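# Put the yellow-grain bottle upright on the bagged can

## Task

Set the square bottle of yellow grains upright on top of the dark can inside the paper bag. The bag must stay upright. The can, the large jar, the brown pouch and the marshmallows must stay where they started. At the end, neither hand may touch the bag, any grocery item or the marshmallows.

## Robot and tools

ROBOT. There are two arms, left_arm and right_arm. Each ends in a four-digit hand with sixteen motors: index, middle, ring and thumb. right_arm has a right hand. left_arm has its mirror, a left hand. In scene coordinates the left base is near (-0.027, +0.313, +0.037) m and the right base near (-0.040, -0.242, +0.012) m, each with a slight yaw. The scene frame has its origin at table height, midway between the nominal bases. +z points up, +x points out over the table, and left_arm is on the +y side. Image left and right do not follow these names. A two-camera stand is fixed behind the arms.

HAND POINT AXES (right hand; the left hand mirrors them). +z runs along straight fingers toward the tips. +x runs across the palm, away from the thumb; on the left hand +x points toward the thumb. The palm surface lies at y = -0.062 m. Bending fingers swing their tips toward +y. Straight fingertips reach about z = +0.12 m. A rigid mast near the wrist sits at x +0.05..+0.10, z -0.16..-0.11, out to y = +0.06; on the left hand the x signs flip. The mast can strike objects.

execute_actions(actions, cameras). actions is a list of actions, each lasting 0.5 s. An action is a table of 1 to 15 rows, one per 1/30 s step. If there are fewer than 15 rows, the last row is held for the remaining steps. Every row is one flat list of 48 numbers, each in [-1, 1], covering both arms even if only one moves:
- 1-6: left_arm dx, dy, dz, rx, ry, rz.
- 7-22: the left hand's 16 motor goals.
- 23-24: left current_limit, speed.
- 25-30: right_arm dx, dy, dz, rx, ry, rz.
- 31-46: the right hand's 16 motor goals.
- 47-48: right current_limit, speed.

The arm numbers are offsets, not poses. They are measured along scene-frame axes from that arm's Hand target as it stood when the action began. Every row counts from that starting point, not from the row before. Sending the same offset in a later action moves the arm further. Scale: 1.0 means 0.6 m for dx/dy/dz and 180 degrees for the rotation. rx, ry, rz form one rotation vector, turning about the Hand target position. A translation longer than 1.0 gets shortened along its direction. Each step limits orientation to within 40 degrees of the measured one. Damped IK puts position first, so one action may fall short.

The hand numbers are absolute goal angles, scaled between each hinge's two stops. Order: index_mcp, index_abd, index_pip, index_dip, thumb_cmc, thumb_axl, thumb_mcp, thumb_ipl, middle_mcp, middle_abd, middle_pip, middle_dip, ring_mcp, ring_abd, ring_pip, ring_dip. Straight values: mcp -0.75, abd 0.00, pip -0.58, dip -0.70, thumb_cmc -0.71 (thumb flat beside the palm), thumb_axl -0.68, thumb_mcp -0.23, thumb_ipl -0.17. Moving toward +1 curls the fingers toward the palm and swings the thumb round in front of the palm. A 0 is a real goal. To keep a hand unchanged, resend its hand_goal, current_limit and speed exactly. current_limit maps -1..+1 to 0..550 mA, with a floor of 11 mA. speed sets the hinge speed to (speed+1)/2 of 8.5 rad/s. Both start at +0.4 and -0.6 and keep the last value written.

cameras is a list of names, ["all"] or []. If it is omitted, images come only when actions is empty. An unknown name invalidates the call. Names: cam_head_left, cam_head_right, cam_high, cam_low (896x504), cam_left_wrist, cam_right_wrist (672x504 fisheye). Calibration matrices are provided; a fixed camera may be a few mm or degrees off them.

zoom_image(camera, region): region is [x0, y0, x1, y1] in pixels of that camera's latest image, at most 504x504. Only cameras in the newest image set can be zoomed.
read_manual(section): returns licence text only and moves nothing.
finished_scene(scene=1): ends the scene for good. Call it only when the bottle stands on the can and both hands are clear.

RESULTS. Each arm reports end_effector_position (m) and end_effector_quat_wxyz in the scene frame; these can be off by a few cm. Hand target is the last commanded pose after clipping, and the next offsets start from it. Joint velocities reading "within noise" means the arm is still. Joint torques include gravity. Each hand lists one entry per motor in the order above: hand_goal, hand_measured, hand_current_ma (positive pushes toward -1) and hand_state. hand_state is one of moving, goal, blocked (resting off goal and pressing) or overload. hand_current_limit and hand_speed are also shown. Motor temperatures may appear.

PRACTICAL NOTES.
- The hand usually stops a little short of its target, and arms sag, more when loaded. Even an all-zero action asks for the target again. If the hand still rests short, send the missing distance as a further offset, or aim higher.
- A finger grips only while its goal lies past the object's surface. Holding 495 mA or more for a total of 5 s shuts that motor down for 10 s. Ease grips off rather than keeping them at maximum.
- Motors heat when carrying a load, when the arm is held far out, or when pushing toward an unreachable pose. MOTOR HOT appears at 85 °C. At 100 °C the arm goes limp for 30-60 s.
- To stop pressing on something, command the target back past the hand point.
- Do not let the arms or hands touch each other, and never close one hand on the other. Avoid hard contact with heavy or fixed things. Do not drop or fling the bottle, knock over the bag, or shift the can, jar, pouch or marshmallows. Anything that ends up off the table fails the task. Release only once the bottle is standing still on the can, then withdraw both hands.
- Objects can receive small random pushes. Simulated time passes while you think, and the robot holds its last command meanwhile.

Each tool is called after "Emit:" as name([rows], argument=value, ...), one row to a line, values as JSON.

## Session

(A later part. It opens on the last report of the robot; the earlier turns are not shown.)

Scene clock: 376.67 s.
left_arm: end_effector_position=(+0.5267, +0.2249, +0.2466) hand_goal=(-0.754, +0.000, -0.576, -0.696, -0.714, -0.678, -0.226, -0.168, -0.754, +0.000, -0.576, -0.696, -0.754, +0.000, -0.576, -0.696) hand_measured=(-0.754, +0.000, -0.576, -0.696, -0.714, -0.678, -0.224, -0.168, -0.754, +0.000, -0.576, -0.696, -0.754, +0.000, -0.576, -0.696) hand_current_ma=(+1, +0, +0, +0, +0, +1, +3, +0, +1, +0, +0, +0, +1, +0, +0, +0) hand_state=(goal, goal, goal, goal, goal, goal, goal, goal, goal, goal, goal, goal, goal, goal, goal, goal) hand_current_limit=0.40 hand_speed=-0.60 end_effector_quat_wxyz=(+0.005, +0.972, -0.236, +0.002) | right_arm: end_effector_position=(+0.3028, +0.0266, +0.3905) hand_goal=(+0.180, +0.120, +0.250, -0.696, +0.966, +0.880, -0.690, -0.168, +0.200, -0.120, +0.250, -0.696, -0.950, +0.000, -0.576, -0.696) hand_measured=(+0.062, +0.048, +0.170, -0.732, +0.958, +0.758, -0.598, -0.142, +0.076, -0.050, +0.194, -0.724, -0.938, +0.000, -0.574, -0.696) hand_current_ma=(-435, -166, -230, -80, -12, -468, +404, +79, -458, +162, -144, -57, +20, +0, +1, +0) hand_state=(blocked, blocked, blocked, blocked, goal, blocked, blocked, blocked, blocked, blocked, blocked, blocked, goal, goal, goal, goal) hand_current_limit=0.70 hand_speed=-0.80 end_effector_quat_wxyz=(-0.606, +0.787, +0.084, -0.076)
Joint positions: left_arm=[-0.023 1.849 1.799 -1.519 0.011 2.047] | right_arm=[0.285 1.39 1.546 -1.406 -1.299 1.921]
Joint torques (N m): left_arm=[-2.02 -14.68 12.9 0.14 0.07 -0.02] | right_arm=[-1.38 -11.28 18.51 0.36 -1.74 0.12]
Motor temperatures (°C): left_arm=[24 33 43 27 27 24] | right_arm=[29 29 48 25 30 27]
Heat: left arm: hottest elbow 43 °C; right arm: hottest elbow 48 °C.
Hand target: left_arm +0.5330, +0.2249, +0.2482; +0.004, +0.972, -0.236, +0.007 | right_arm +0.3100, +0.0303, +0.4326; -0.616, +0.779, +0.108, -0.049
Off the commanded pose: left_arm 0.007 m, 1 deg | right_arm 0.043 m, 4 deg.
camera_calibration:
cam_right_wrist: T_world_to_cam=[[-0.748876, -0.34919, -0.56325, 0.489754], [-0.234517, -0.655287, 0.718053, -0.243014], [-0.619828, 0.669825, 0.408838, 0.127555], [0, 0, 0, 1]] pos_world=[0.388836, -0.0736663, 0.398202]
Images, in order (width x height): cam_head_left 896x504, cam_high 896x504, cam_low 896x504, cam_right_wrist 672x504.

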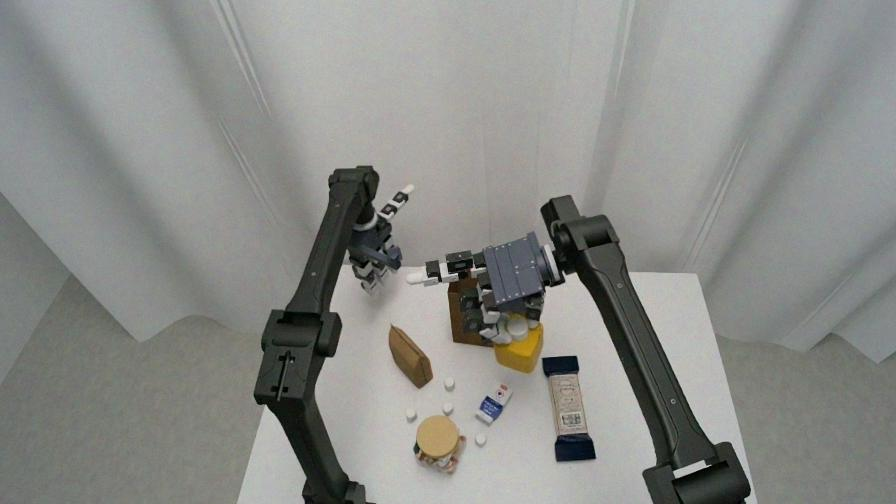

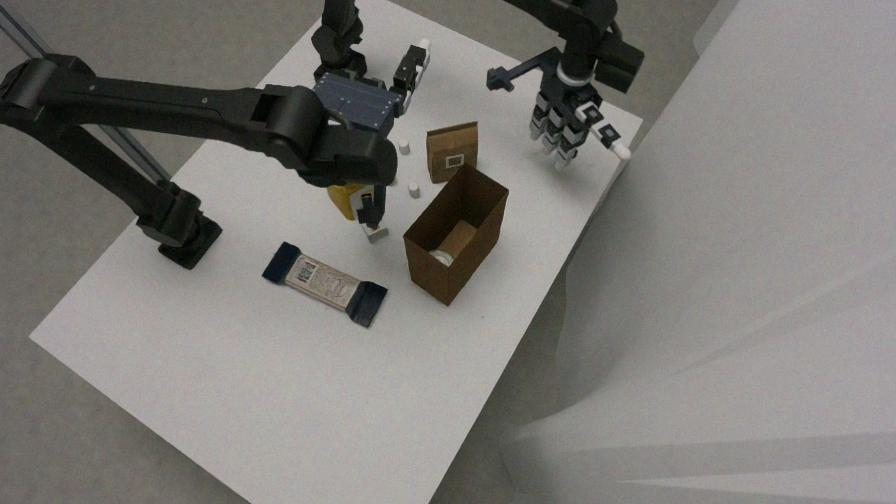

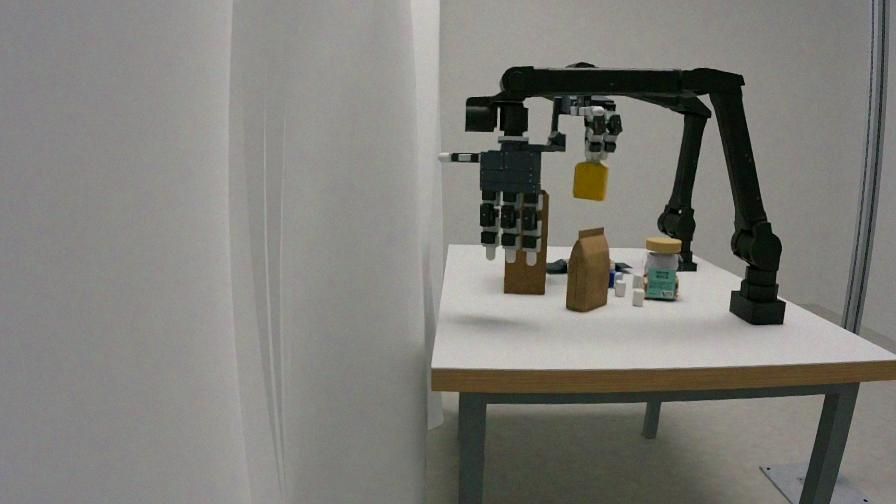

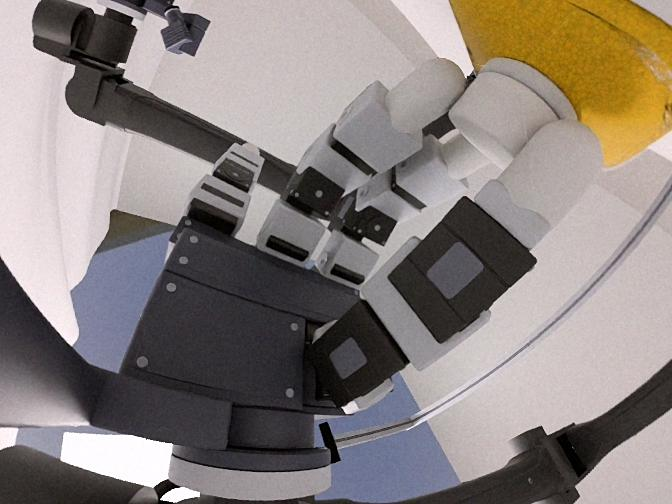

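Emit:
execute_actions([
  [[0,0,0,0,0,0,-0.754,0,-0.576,-0.696,-0.714,-0.678,-0.226,-0.168,-0.754,0,-0.576,-0.696,-0.754,0,-0.576,-0.696,0.4,-0.6,0.04,0.004,0.055,0,0,0,0.18,0.12,0.25,-0.696,0.967,0.88,-0.69,-0.168,0.20,-0.12,0.25,-0.696,-0.95,0,-0.576,-0.696,0.7,-0.8]],
  [[0,0,0,0,0,0,-0.754,0,-0.576,-0.696,-0.714,-0.678,-0.226,-0.168,-0.754,0,-0.576,-0.696,-0.754,0,-0.576,-0.696,0.4,-0.6,0.06,0.004,0.03,0,0,-0.005,0.18,0.12,0.25,-0.696,0.967,0.88,-0.69,-0.168,0.20,-0.12,0.25,-0.696,-0.95,0,-0.576,-0.696,0.7,-0.8]],
], cameras=["cam_right_wrist","cam_low","cam_head_left","cam_head_right","cam_high"])

Emit:
zoom_image(camera="cam_low", region=[470, 50, 650, 300])

Emit:
zoom_image(camera="cam_head_left", region=[380, 160, 600, 380])

Emit:
zoom_image(camera="cam_high", region=[320, 60, 540, 310])

Scene clock: 392.33 s.
left_arm: end_effector_position=(+0.5267, +0.2249, +0.2466) hand_goal=(-0.754, +0.000, -0.576, -0.696, -0.714, -0.678, -0.226, -0.168, -0.754, +0.000, -0.576, -0.696, -0.754, +0.000, -0.576, -0.696) hand_measured=(-0.754, +0.000, -0.576, -0.696, -0.714, -0.678, -0.224, -0.168, -0.754, +0.000, -0.576, -0.696, -0.754, +0.000, -0.576, -0.696) hand_current_ma=(+1, +0, +0, +0, +0, +1, +3, +0, +1, +0, +0, +0, +1, +0, +0, +0) hand_state=(goal, goal, goal, goal, goal, goal, goal, goal, goal, goal, goal, goal, goal, goal, goal, goal) hand_current_limit=0.40 hand_speed=-0.60 end_effector_quat_wxyz=(+0.005, +0.972, -0.236, +0.002) | right_arm: end_effector_position=(+0.3692, +0.0332, +0.4422) hand_goal=(+0.180, +0.120, +0.250, -0.696, +0.966, +0.880, -0.690, -0.168, +0.200, -0.120, +0.250, -0.696, -0.950, +0.000, -0.576, -0.696) hand_measured=(+0.062, +0.048, +0.170, -0.732, +0.956, +0.758, -0.598, -0.140, +0.076, -0.050, +0.194, -0.724, -0.938, +0.000, -0.574, -0.696) hand_current_ma=(-435, -166, -230, -80, -12, -468, +404, +79, -458, +162, -141, -56, +20, +0, +1, +0) hand_state=(blocked, blocked, blocked, blocked, goal, blocked, blocked, blocked, blocked, blocked, blocked, blocked, goal, goal, goal, goal) hand_current_limit=0.70 hand_speed=-0.80 end_effector_quat_wxyz=(-0.607, +0.788, +0.076, -0.069)
Joint positions: left_arm=[-0.023 1.849 1.799 -1.519 0.011 2.047] | right_arm=[0.255 1.597 1.917 -1.6 -1.302 1.889]
Joint torques (N m): left_arm=[-2.02 -14.68 12.9 0.13 0.07 -0.02] | right_arm=[-1.79 -14.1 17.55 0.2 -1.81 0.1]
Motor temperatures (°C): left_arm=[24 33 43 27 27 24] | right_arm=[29 30 53 25 30 27]
Heat: left arm: hottest elbow 43 °C; right arm: hottest elbow 53 °C.
Hand target: left_arm +0.5330, +0.2249, +0.2482; +0.004, +0.972, -0.236, +0.007 | right_arm +0.3701, +0.0351, +0.4836; -0.616, +0.780, +0.102, -0.044
Off the commanded pose: left_arm 0.007 m, 1 deg | right_arm 0.041 m, 4 deg.
camera_calibration:
cam_right_wrist: T_world_to_cam=[[-0.75641, -0.333104, -0.562927, 0.573046], [-0.248259, -0.650015, 0.718225, -0.255434], [-0.605154, 0.683024, 0.408982, 0.137267], [0, 0, 0, 1]] pos_world=[0.453112, -0.0689095, 0.449903]
Images, in order (width x height): cam_head_left 896x504, cam_head_right 896x504, cam_high 896x504, cam_low 896x504, cam_right_wrist 672x504.

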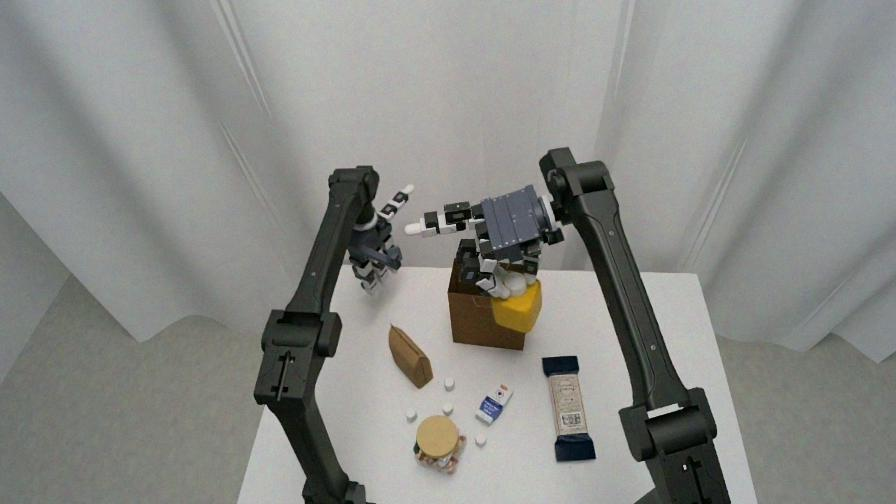

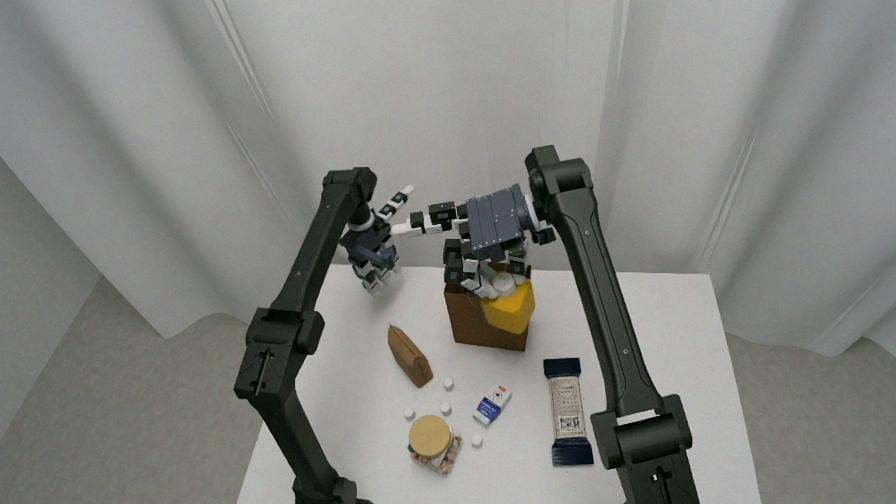

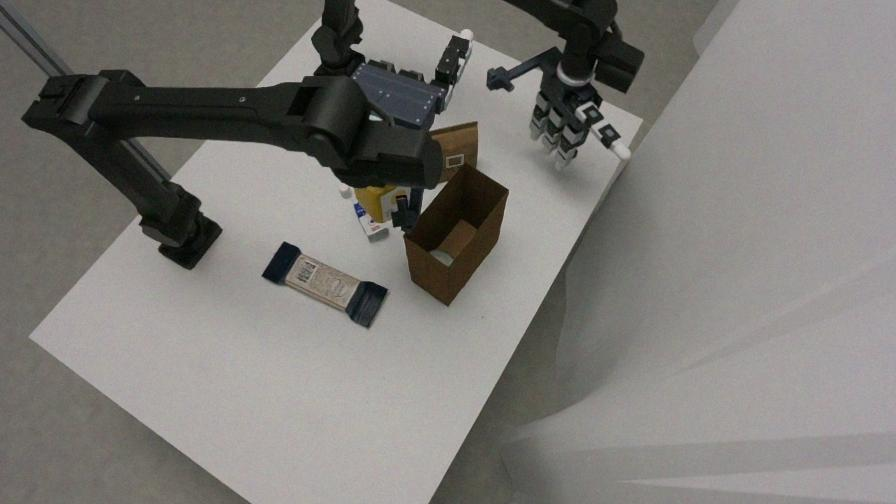

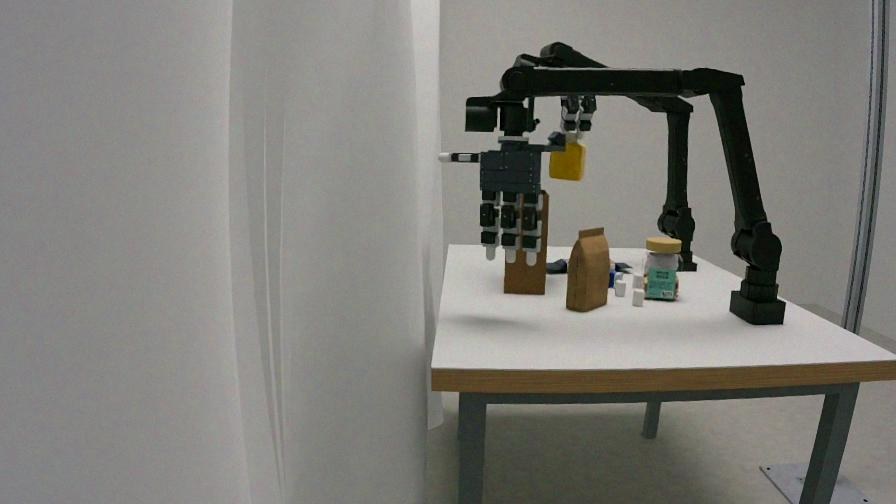

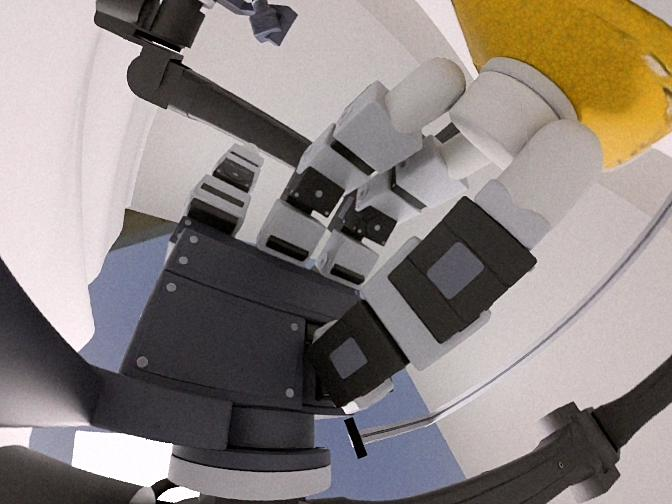

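Scaled by 2.016 from the camera's 896x504 image, which has a finer 1280x720 frame.

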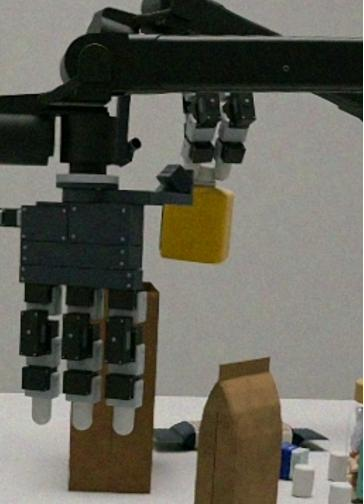

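Scaled by 2.291 from the camera's 896x504 image, which has a finer 1280x720 frame.

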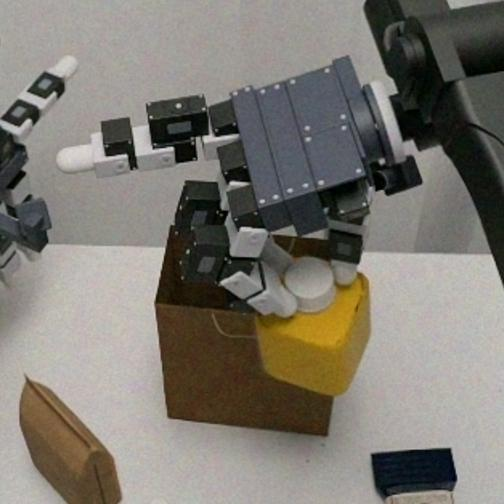

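Scaled by 2.016 from the camera's 896x504 image, which has a finer 1280x720 frame.

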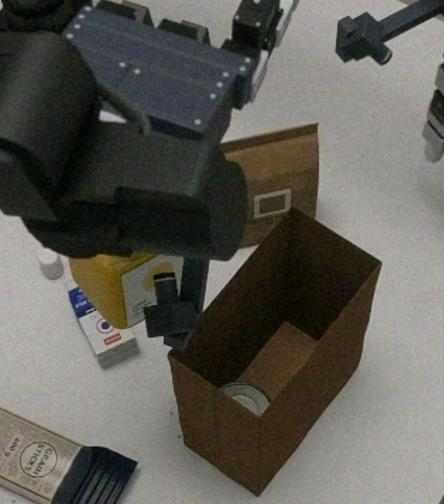

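Emit:
zoom_image(camera="cam_head_left", region=[440, 240, 570, 350])

Emit:
zoom_image(camera="cam_head_right", region=[430, 240, 560, 360])

Scaled by 3.877 from the camera's 896x504 image, which has a finer 1280x720 frame.

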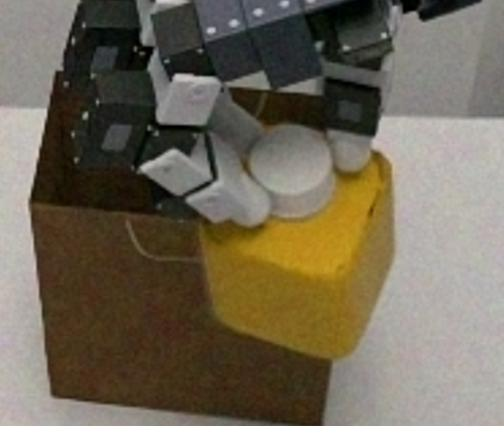

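Scaled by 3.877 from the camera's 896x504 image, which has a finer 1280x720 frame.

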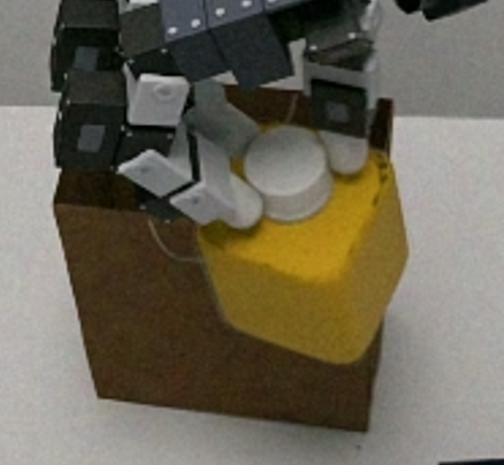

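Emit:
execute_actions([
  [[0,0,0,0,0,0,-0.754,0,-0.576,-0.696,-0.714,-0.678,-0.226,-0.168,-0.754,0,-0.576,-0.696,-0.754,0,-0.576,-0.696,0.4,-0.6,0.06,0,0.015,0,0,0,0.18,0.12,0.25,-0.696,0.967,0.88,-0.69,-0.168,0.20,-0.12,0.25,-0.696,-0.95,0,-0.576,-0.696,0.7,-0.8]],
  [[0,0,0,0,0,0,-0.754,0,-0.576,-0.696,-0.714,-0.678,-0.226,-0.168,-0.754,0,-0.576,-0.696,-0.754,0,-0.576,-0.696,0.4,-0.6,0.06,0,0.01,0,0,0,0.18,0.12,0.25,-0.696,0.967,0.88,-0.69,-0.168,0.20,-0.12,0.25,-0.696,-0.95,0,-0.576,-0.696,0.7,-0.8]],
  [[0,0,0,0,0,0,-0.754,0,-0.576,-0.696,-0.714,-0.678,-0.226,-0.168,-0.754,0,-0.576,-0.696,-0.754,0,-0.576,-0.696,0.4,-0.6,0.06,0,0,0,0,0,0.18,0.12,0.25,-0.696,0.967,0.88,-0.69,-0.168,0.20,-0.12,0.25,-0.696,-0.95,0,-0.576,-0.696,0.7,-0.8]],
], cameras=["cam_right_wrist","cam_low","cam_head_left","cam_head_right","cam_high"])

Emit:
zoom_image(camera="cam_low", region=[470, 100, 620, 300])

Emit:
zoom_image(camera="cam_head_left", region=[430, 210, 560, 350])

Emit:
zoom_image(camera="cam_high", region=[340, 60, 540, 310])

Scene clock: 426.77 s.
left_arm: end_effector_position=(+0.5267, +0.2249, +0.2466) hand_goal=(-0.754, +0.000, -0.576, -0.696, -0.714, -0.678, -0.226, -0.168, -0.754, +0.000, -0.576, -0.696, -0.754, +0.000, -0.576, -0.696) hand_measured=(-0.754, +0.000, -0.576, -0.696, -0.714, -0.678, -0.224, -0.168, -0.754, +0.000, -0.576, -0.696, -0.754, +0.000, -0.576, -0.696) hand_current_ma=(+1, +0, +0, +0, +0, +1, +3, +0, +1, +0, +0, +0, +1, +0, +0, +0) hand_state=(goal, goal, goal, goal, goal, goal, goal, goal, goal, goal, goal, goal, goal, goal, goal, goal) hand_current_limit=0.40 hand_speed=-0.60 end_effector_quat_wxyz=(+0.005, +0.972, -0.236, +0.002) | right_arm: end_effector_position=(+0.4847, +0.0369, +0.4519) hand_goal=(+0.180, +0.120, +0.250, -0.696, +0.966, +0.880, -0.690, -0.168, +0.200, -0.120, +0.250, -0.696, -0.950, +0.000, -0.576, -0.696) hand_measured=(+0.062, +0.048, +0.170, -0.732, +0.956, +0.758, -0.598, -0.140, +0.076, -0.050, +0.196, -0.724, -0.938, +0.000, -0.574, -0.696) hand_current_ma=(-435, -166, -230, -80, -13, -468, +404, +80, -458, +162, -136, -56, +20, +0, +1, +0) hand_state=(blocked, blocked, blocked, blocked, goal, blocked, blocked, blocked, blocked, blocked, blocked, blocked, goal, goal, goal, goal) hand_current_limit=0.70 hand_speed=-0.80 end_effector_quat_wxyz=(-0.617, +0.783, +0.059, -0.044)
Joint positions: left_arm=[-0.023 1.849 1.799 -1.519 0.011 2.047] | right_arm=[0.2 1.928 2.393 -1.687 -1.319 1.926]
Joint torques (N m): left_arm=[-2.02 -14.62 12.92 0.12 0.07 -0.02] | right_arm=[-1.44 -20.31 16.84 0.28 -1.78 0.22]
Heat: left arm: hottest elbow 43 °C; right arm: hottest elbow 52 °C.
Hand target: left_arm +0.5330, +0.2249, +0.2482; +0.004, +0.972, -0.236, +0.007 | right_arm +0.4781, +0.0351, +0.4985; -0.616, +0.780, +0.102, -0.044
Off the commanded pose: left_arm 0.007 m, 1 deg | right_arm 0.047 m, 5 deg.
joint sent to its limit (right arm) — joint 4 (wrist pitch), lower limit. The joint targets are off in position and orientation.
camera_calibration:
cam_right_wrist: T_world_to_cam=[[-0.763783, -0.274785, -0.584062, 0.678033], [-0.298979, -0.65133, 0.69741, -0.197209], [-0.572055, 0.707292, 0.415319, 0.18084], [0, 0, 0, 1]] pos_world=[0.562359, -0.0700415, 0.458443]
Images, in order (width x height): cam_head_left 896x504, cam_head_right 896x504, cam_high 896x504, cam_low 896x504, cam_right_wrist 672x504.

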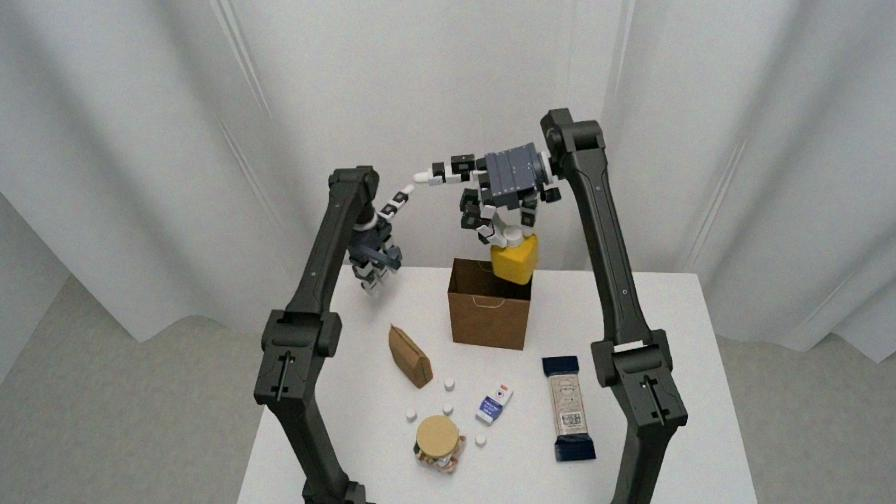

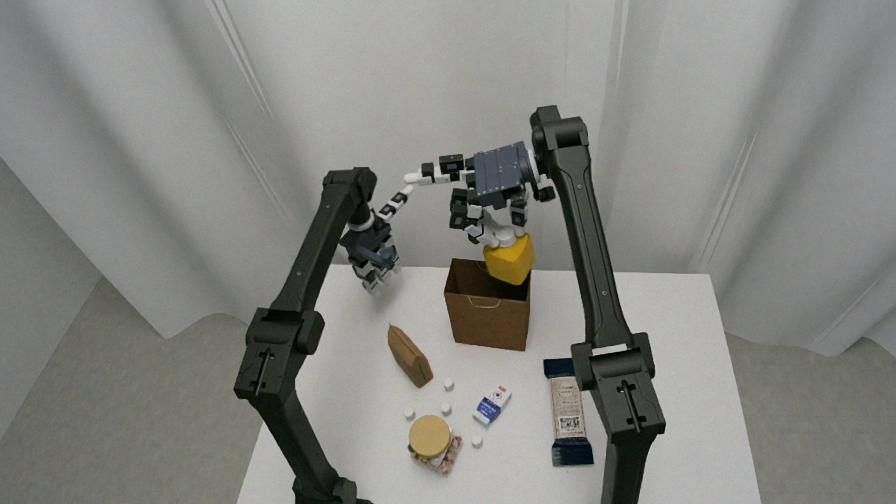

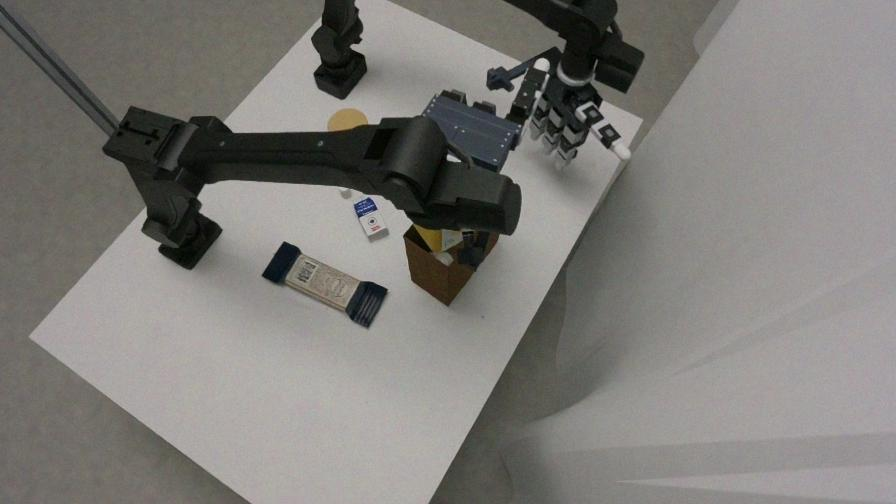

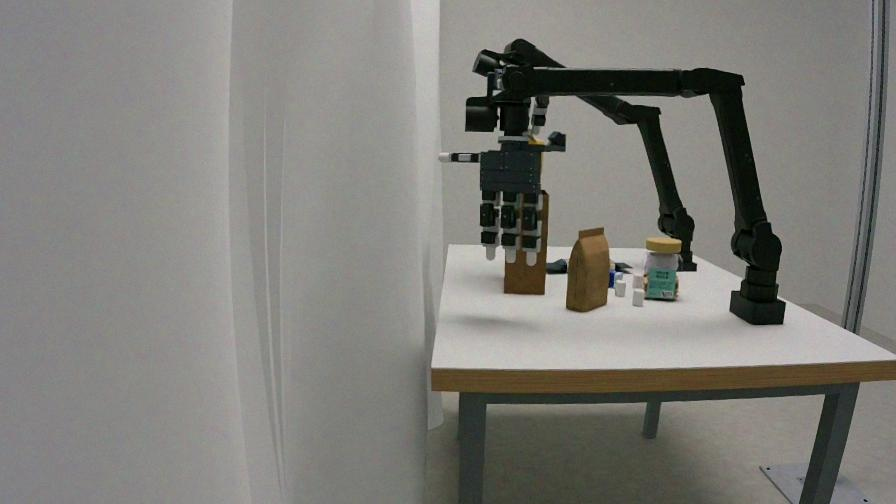

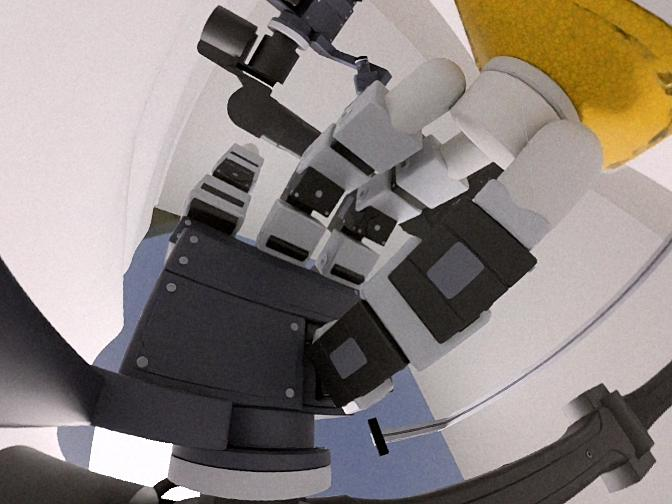

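Scaled by 2.520 from the camera's 896x504 image, which has a finer 1280x720 frame.

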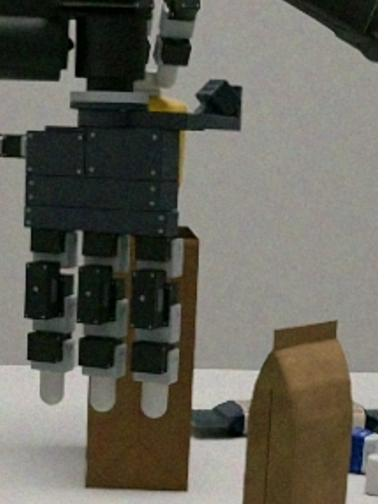

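Scaled by 3.600 from the camera's 896x504 image, which has a finer 1280x720 frame.

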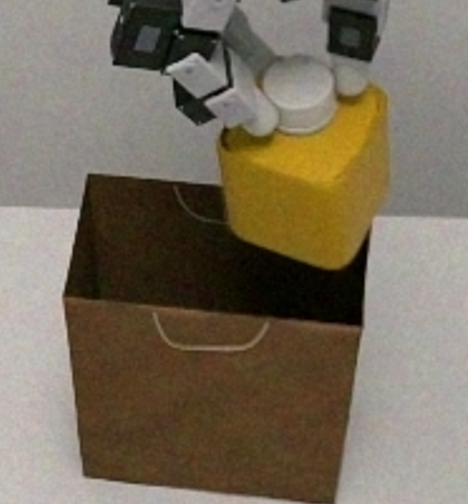

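Scaled by 2.016 from the camera's 896x504 image, which has a finer 1280x720 frame.

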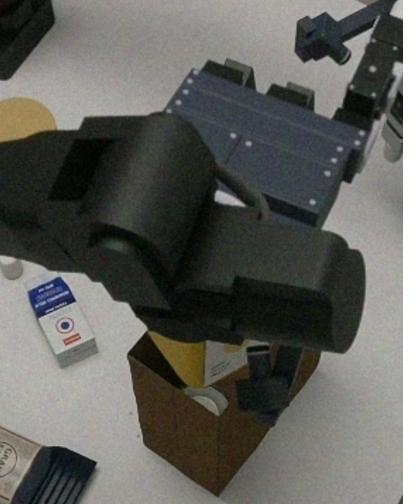

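Emit:
execute_actions([
  [[0,0.1,0,0,0,0,-0.754,0,-0.576,-0.696,-0.714,-0.678,-0.226,-0.168,-0.754,0,-0.576,-0.696,-0.754,0,-0.576,-0.696,0.4,-0.6,0.015,-0.005,-0.03,0,0,0.01,0.18,0.12,0.25,-0.696,0.967,0.88,-0.69,-0.168,0.20,-0.12,0.25,-0.696,-0.95,0,-0.576,-0.696,0.7,-0.8]],
], cameras=["cam_head_left","cam_head_right","cam_high"])

Emit:
zoom_image(camera="cam_head_left", region=[430, 210, 560, 350])

Emit:
zoom_image(camera="cam_head_right", region=[430, 210, 560, 350])

Emit:
zoom_image(camera="cam_high", region=[390, 200, 520, 310])

Scene clock: 450.23 s.
left_arm: end_effector_position=(+0.5284, +0.2861, +0.2455) hand_goal=(-0.754, +0.000, -0.576, -0.696, -0.714, -0.678, -0.226, -0.168, -0.754, +0.000, -0.576, -0.696, -0.754, +0.000, -0.576, -0.696) hand_measured=(-0.752, +0.000, -0.576, -0.696, -0.714, -0.678, -0.224, -0.168, -0.752, +0.000, -0.576, -0.696, -0.752, +0.000, -0.576, -0.696) hand_current_ma=(+1, +0, +0, +0, +0, +1, +3, +0, +1, +0, +0, +0, +1, +0, +0, +0) hand_state=(goal, goal, goal, goal, goal, goal, goal, goal, goal, goal, goal, goal, goal, goal, goal, goal) hand_current_limit=0.40 hand_speed=-0.60 end_effector_quat_wxyz=(-0.002, +0.978, -0.208, +0.000) | right_arm: end_effector_position=(+0.4904, +0.0355, +0.4483) hand_goal=(+0.180, +0.120, +0.250, -0.696, +0.966, +0.880, -0.690, -0.168, +0.200, -0.120, +0.250, -0.696, -0.950, +0.000, -0.576, -0.696) hand_measured=(+0.062, +0.048, +0.170, -0.732, +0.956, +0.758, -0.598, -0.140, +0.076, -0.050, +0.196, -0.724, -0.938, +0.000, -0.574, -0.696) hand_current_ma=(-435, -166, -230, -80, -13, -467, +404, +80, -458, +162, -136, -56, +20, +0, +1, +0) hand_state=(blocked, blocked, blocked, blocked, goal, blocked, blocked, blocked, blocked, blocked, blocked, blocked, goal, goal, goal, goal) hand_current_limit=0.70 hand_speed=-0.80 end_effector_quat_wxyz=(-0.620, +0.781, +0.067, -0.037)
Joint positions: left_arm=[0.082 1.849 1.799 -1.519 -0.003 2.095] | right_arm=[0.195 1.935 2.393 -1.687 -1.326 1.896]
Joint torques (N m): left_arm=[-2.14 -14.74 12.85 0.05 0.08 0.07] | right_arm=[-2.14 -20.37 14.37 0.53 -1.96 0.08]
Heat: left arm: hottest elbow 44 °C; right arm: hottest elbow 53 °C.
Hand target: left_arm +0.5330, +0.2849, +0.2482; +0.004, +0.972, -0.236, +0.007 | right_arm +0.4871, +0.0321, +0.4805; -0.616, +0.778, +0.114, -0.054
Off the commanded pose: left_arm 0.005 m, 3 deg | right_arm 0.033 m, 6 deg.
joint sent to its limit (left arm) — joint 6 (wrist roll), upper limit. The joint targets are off in orientation, not in position.
joint sent to its limit (right arm) — joint 4 (wrist pitch), lower limit. The joint targets are off in orientation, not in position.
Images, in order (width x height): cam_head_left 896x504, cam_head_right 896x504, cam_high 896x504.

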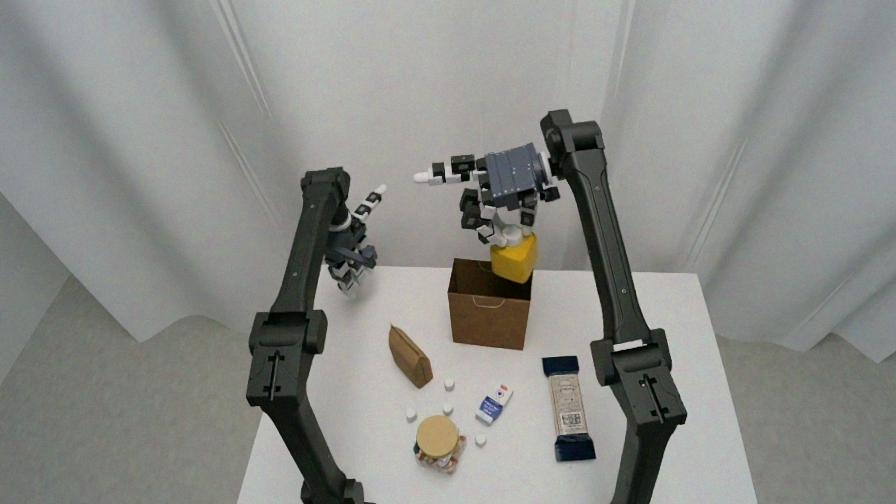

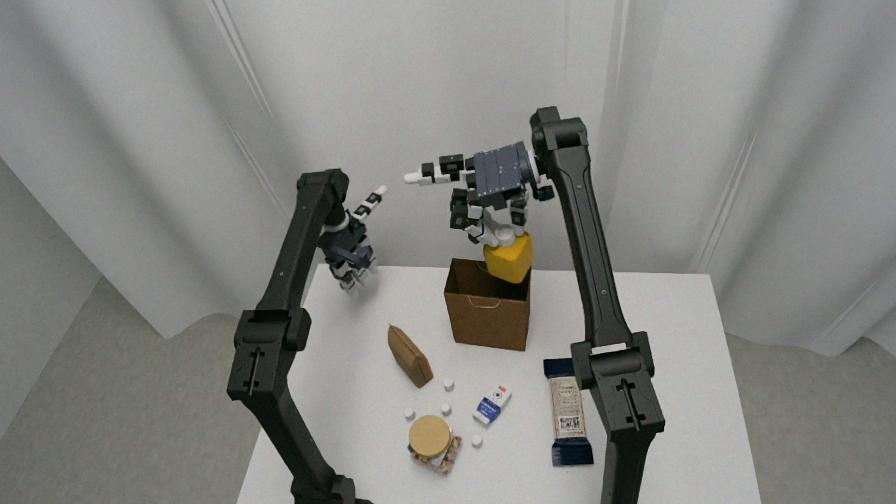

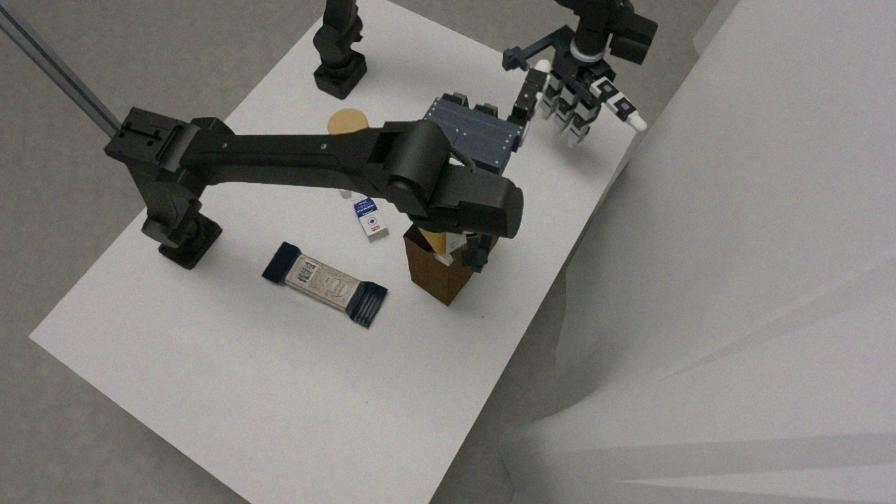

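Scaled by 3.600 from the camera's 896x504 image, which has a finer 1280x720 frame.

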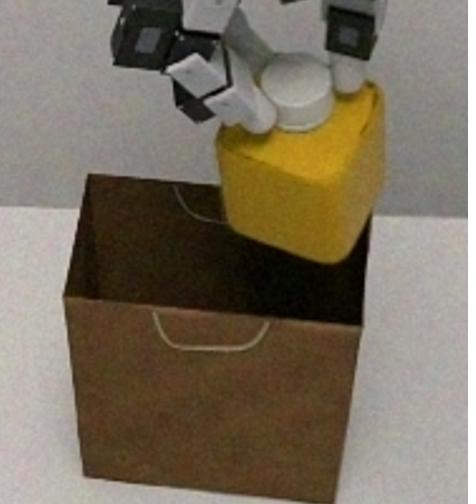

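Scaled by 3.600 from the camera's 896x504 image, which has a finer 1280x720 frame.

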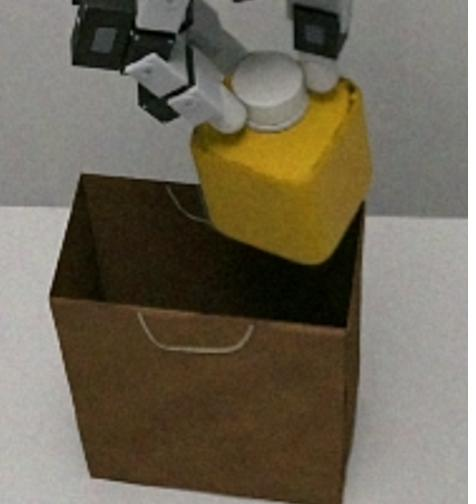

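Scaled by 3.877 from the camera's 896x504 image, which has a finer 1280x720 frame.

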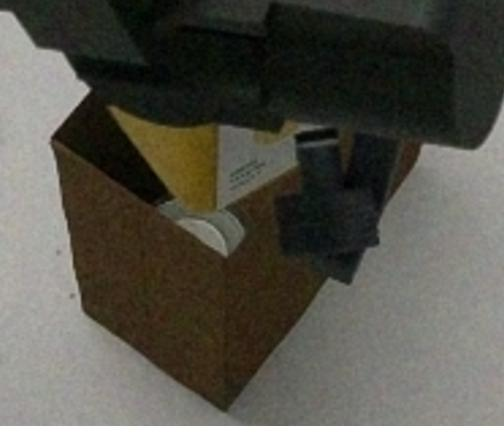

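Emit:
execute_actions([
  [[0,0,0,0,0,0,-0.754,0,-0.576,-0.696,-0.714,-0.678,-0.226,-0.168,-0.754,0,-0.576,-0.696,-0.754,0,-0.576,-0.696,0.4,-0.6,-0.018,0,-0.04,0,0,0,0.18,0.12,0.25,-0.696,0.967,0.88,-0.69,-0.168,0.20,-0.12,0.25,-0.696,-0.95,0,-0.576,-0.696,0.7,-0.8]],
], cameras=["cam_head_left","cam_head_right","cam_high"])

Emit:
zoom_image(camera="cam_head_left", region=[430, 210, 560, 350])

Emit:
zoom_image(camera="cam_high", region=[390, 200, 520, 310])

Scene clock: 468.93 s.
left_arm: end_effector_position=(+0.5284, +0.2861, +0.2455) hand_goal=(-0.754, +0.000, -0.576, -0.696, -0.714, -0.678, -0.226, -0.168, -0.754, +0.000, -0.576, -0.696, -0.754, +0.000, -0.576, -0.696) hand_measured=(-0.752, +0.000, -0.576, -0.696, -0.714, -0.678, -0.224, -0.168, -0.752, +0.000, -0.576, -0.696, -0.752, +0.000, -0.576, -0.696) hand_current_ma=(+1, +0, +0, +0, +0, +1, +3, +0, +1, +0, +0, +0, +1, +0, +0, +0) hand_state=(goal, goal, goal, goal, goal, goal, goal, goal, goal, goal, goal, goal, goal, goal, goal, goal) hand_current_limit=0.40 hand_speed=-0.60 end_effector_quat_wxyz=(-0.002, +0.978, -0.208, +0.000) | right_arm: end_effector_position=(+0.4928, +0.0346, +0.4121) hand_goal=(+0.180, +0.120, +0.250, -0.696, +0.966, +0.880, -0.690, -0.168, +0.200, -0.120, +0.250, -0.696, -0.950, +0.000, -0.576, -0.696) hand_measured=(+0.062, +0.048, +0.170, -0.732, +0.956, +0.758, -0.598, -0.140, +0.076, -0.050, +0.196, -0.724, -0.938, +0.000, -0.574, -0.696) hand_current_ma=(-435, -166, -230, -80, -15, -468, +404, +80, -458, +162, -136, -56, +20, +0, +1, +0) hand_state=(blocked, blocked, blocked, blocked, goal, blocked, blocked, blocked, blocked, blocked, blocked, blocked, goal, goal, goal, goal) hand_current_limit=0.70 hand_speed=-0.80 end_effector_quat_wxyz=(-0.615, +0.784, +0.068, -0.048)
Joint positions: left_arm=[0.082 1.849 1.799 -1.519 -0.003 2.095] | right_arm=[0.195 1.933 2.296 -1.687 -1.321 1.817]
Joint torques (N m): left_arm=[-2.37 -14.8 12.88 0.03 0.07 0.07] | right_arm=[-0.85 -24.18 11.55 0.25 -1.84 0.11]
Heat: left arm: hottest elbow 44 °C; right arm: hottest elbow 52 °C.
Hand target: left_arm +0.5330, +0.2849, +0.2482; +0.004, +0.972, -0.236, +0.007 | right_arm +0.4764, +0.0321, +0.4564; -0.616, +0.778, +0.114, -0.053
Off the commanded pose: left_arm 0.005 m, 3 deg | right_arm 0.048 m, 5 deg.
joint sent to its limit (left arm) — joint 6 (wrist roll), upper limit. The joint targets are off in orientation, not in position.
joint sent to its limit (right arm) — joint 4 (wrist pitch), lower limit. The joint targets are off in orientation, not in position.
Images, in order (width x height): cam_head_left 896x504, cam_head_right 896x504, cam_high 896x504.

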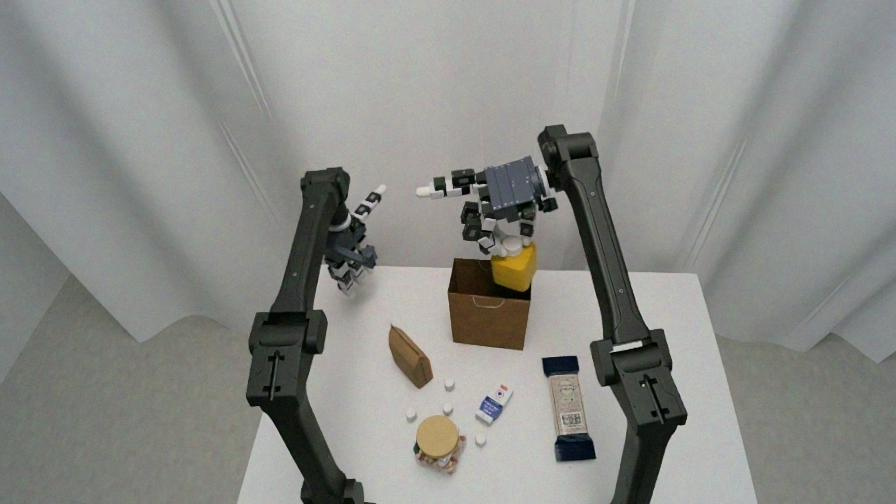

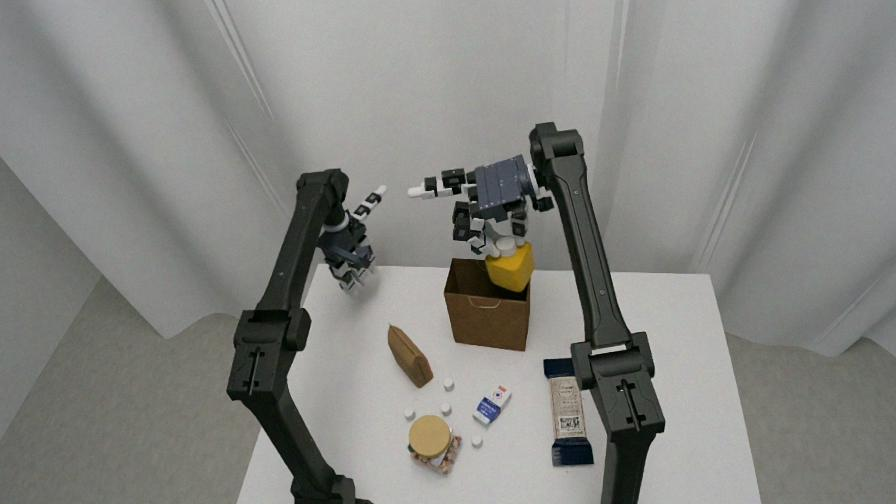

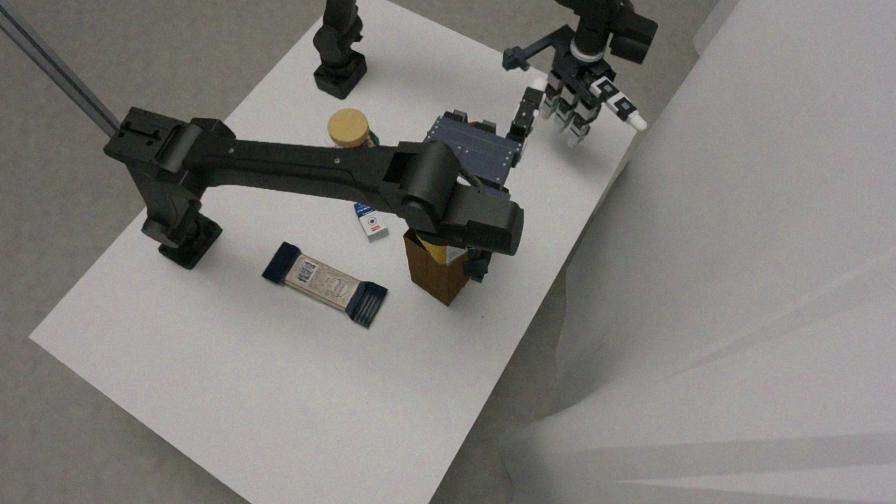

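Scaled by 3.600 from the camera's 896x504 image, which has a finer 1280x720 frame.

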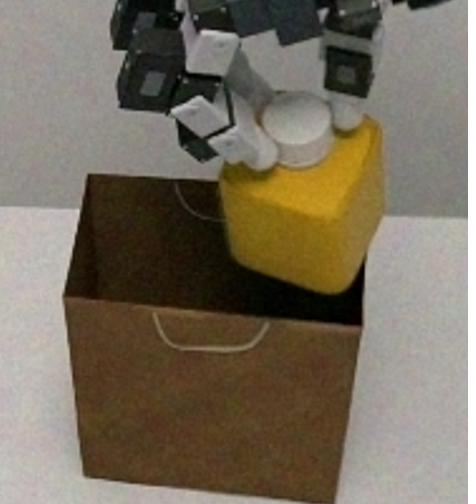

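Scaled by 3.877 from the camera's 896x504 image, which has a finer 1280x720 frame.

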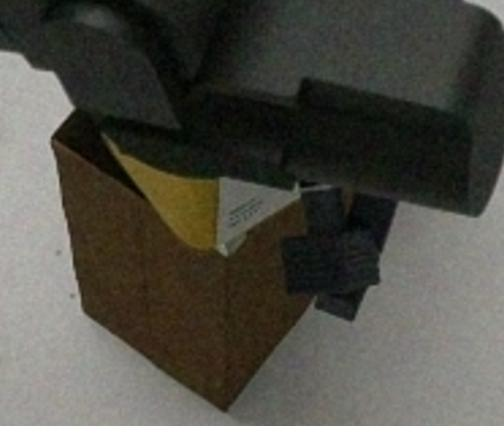

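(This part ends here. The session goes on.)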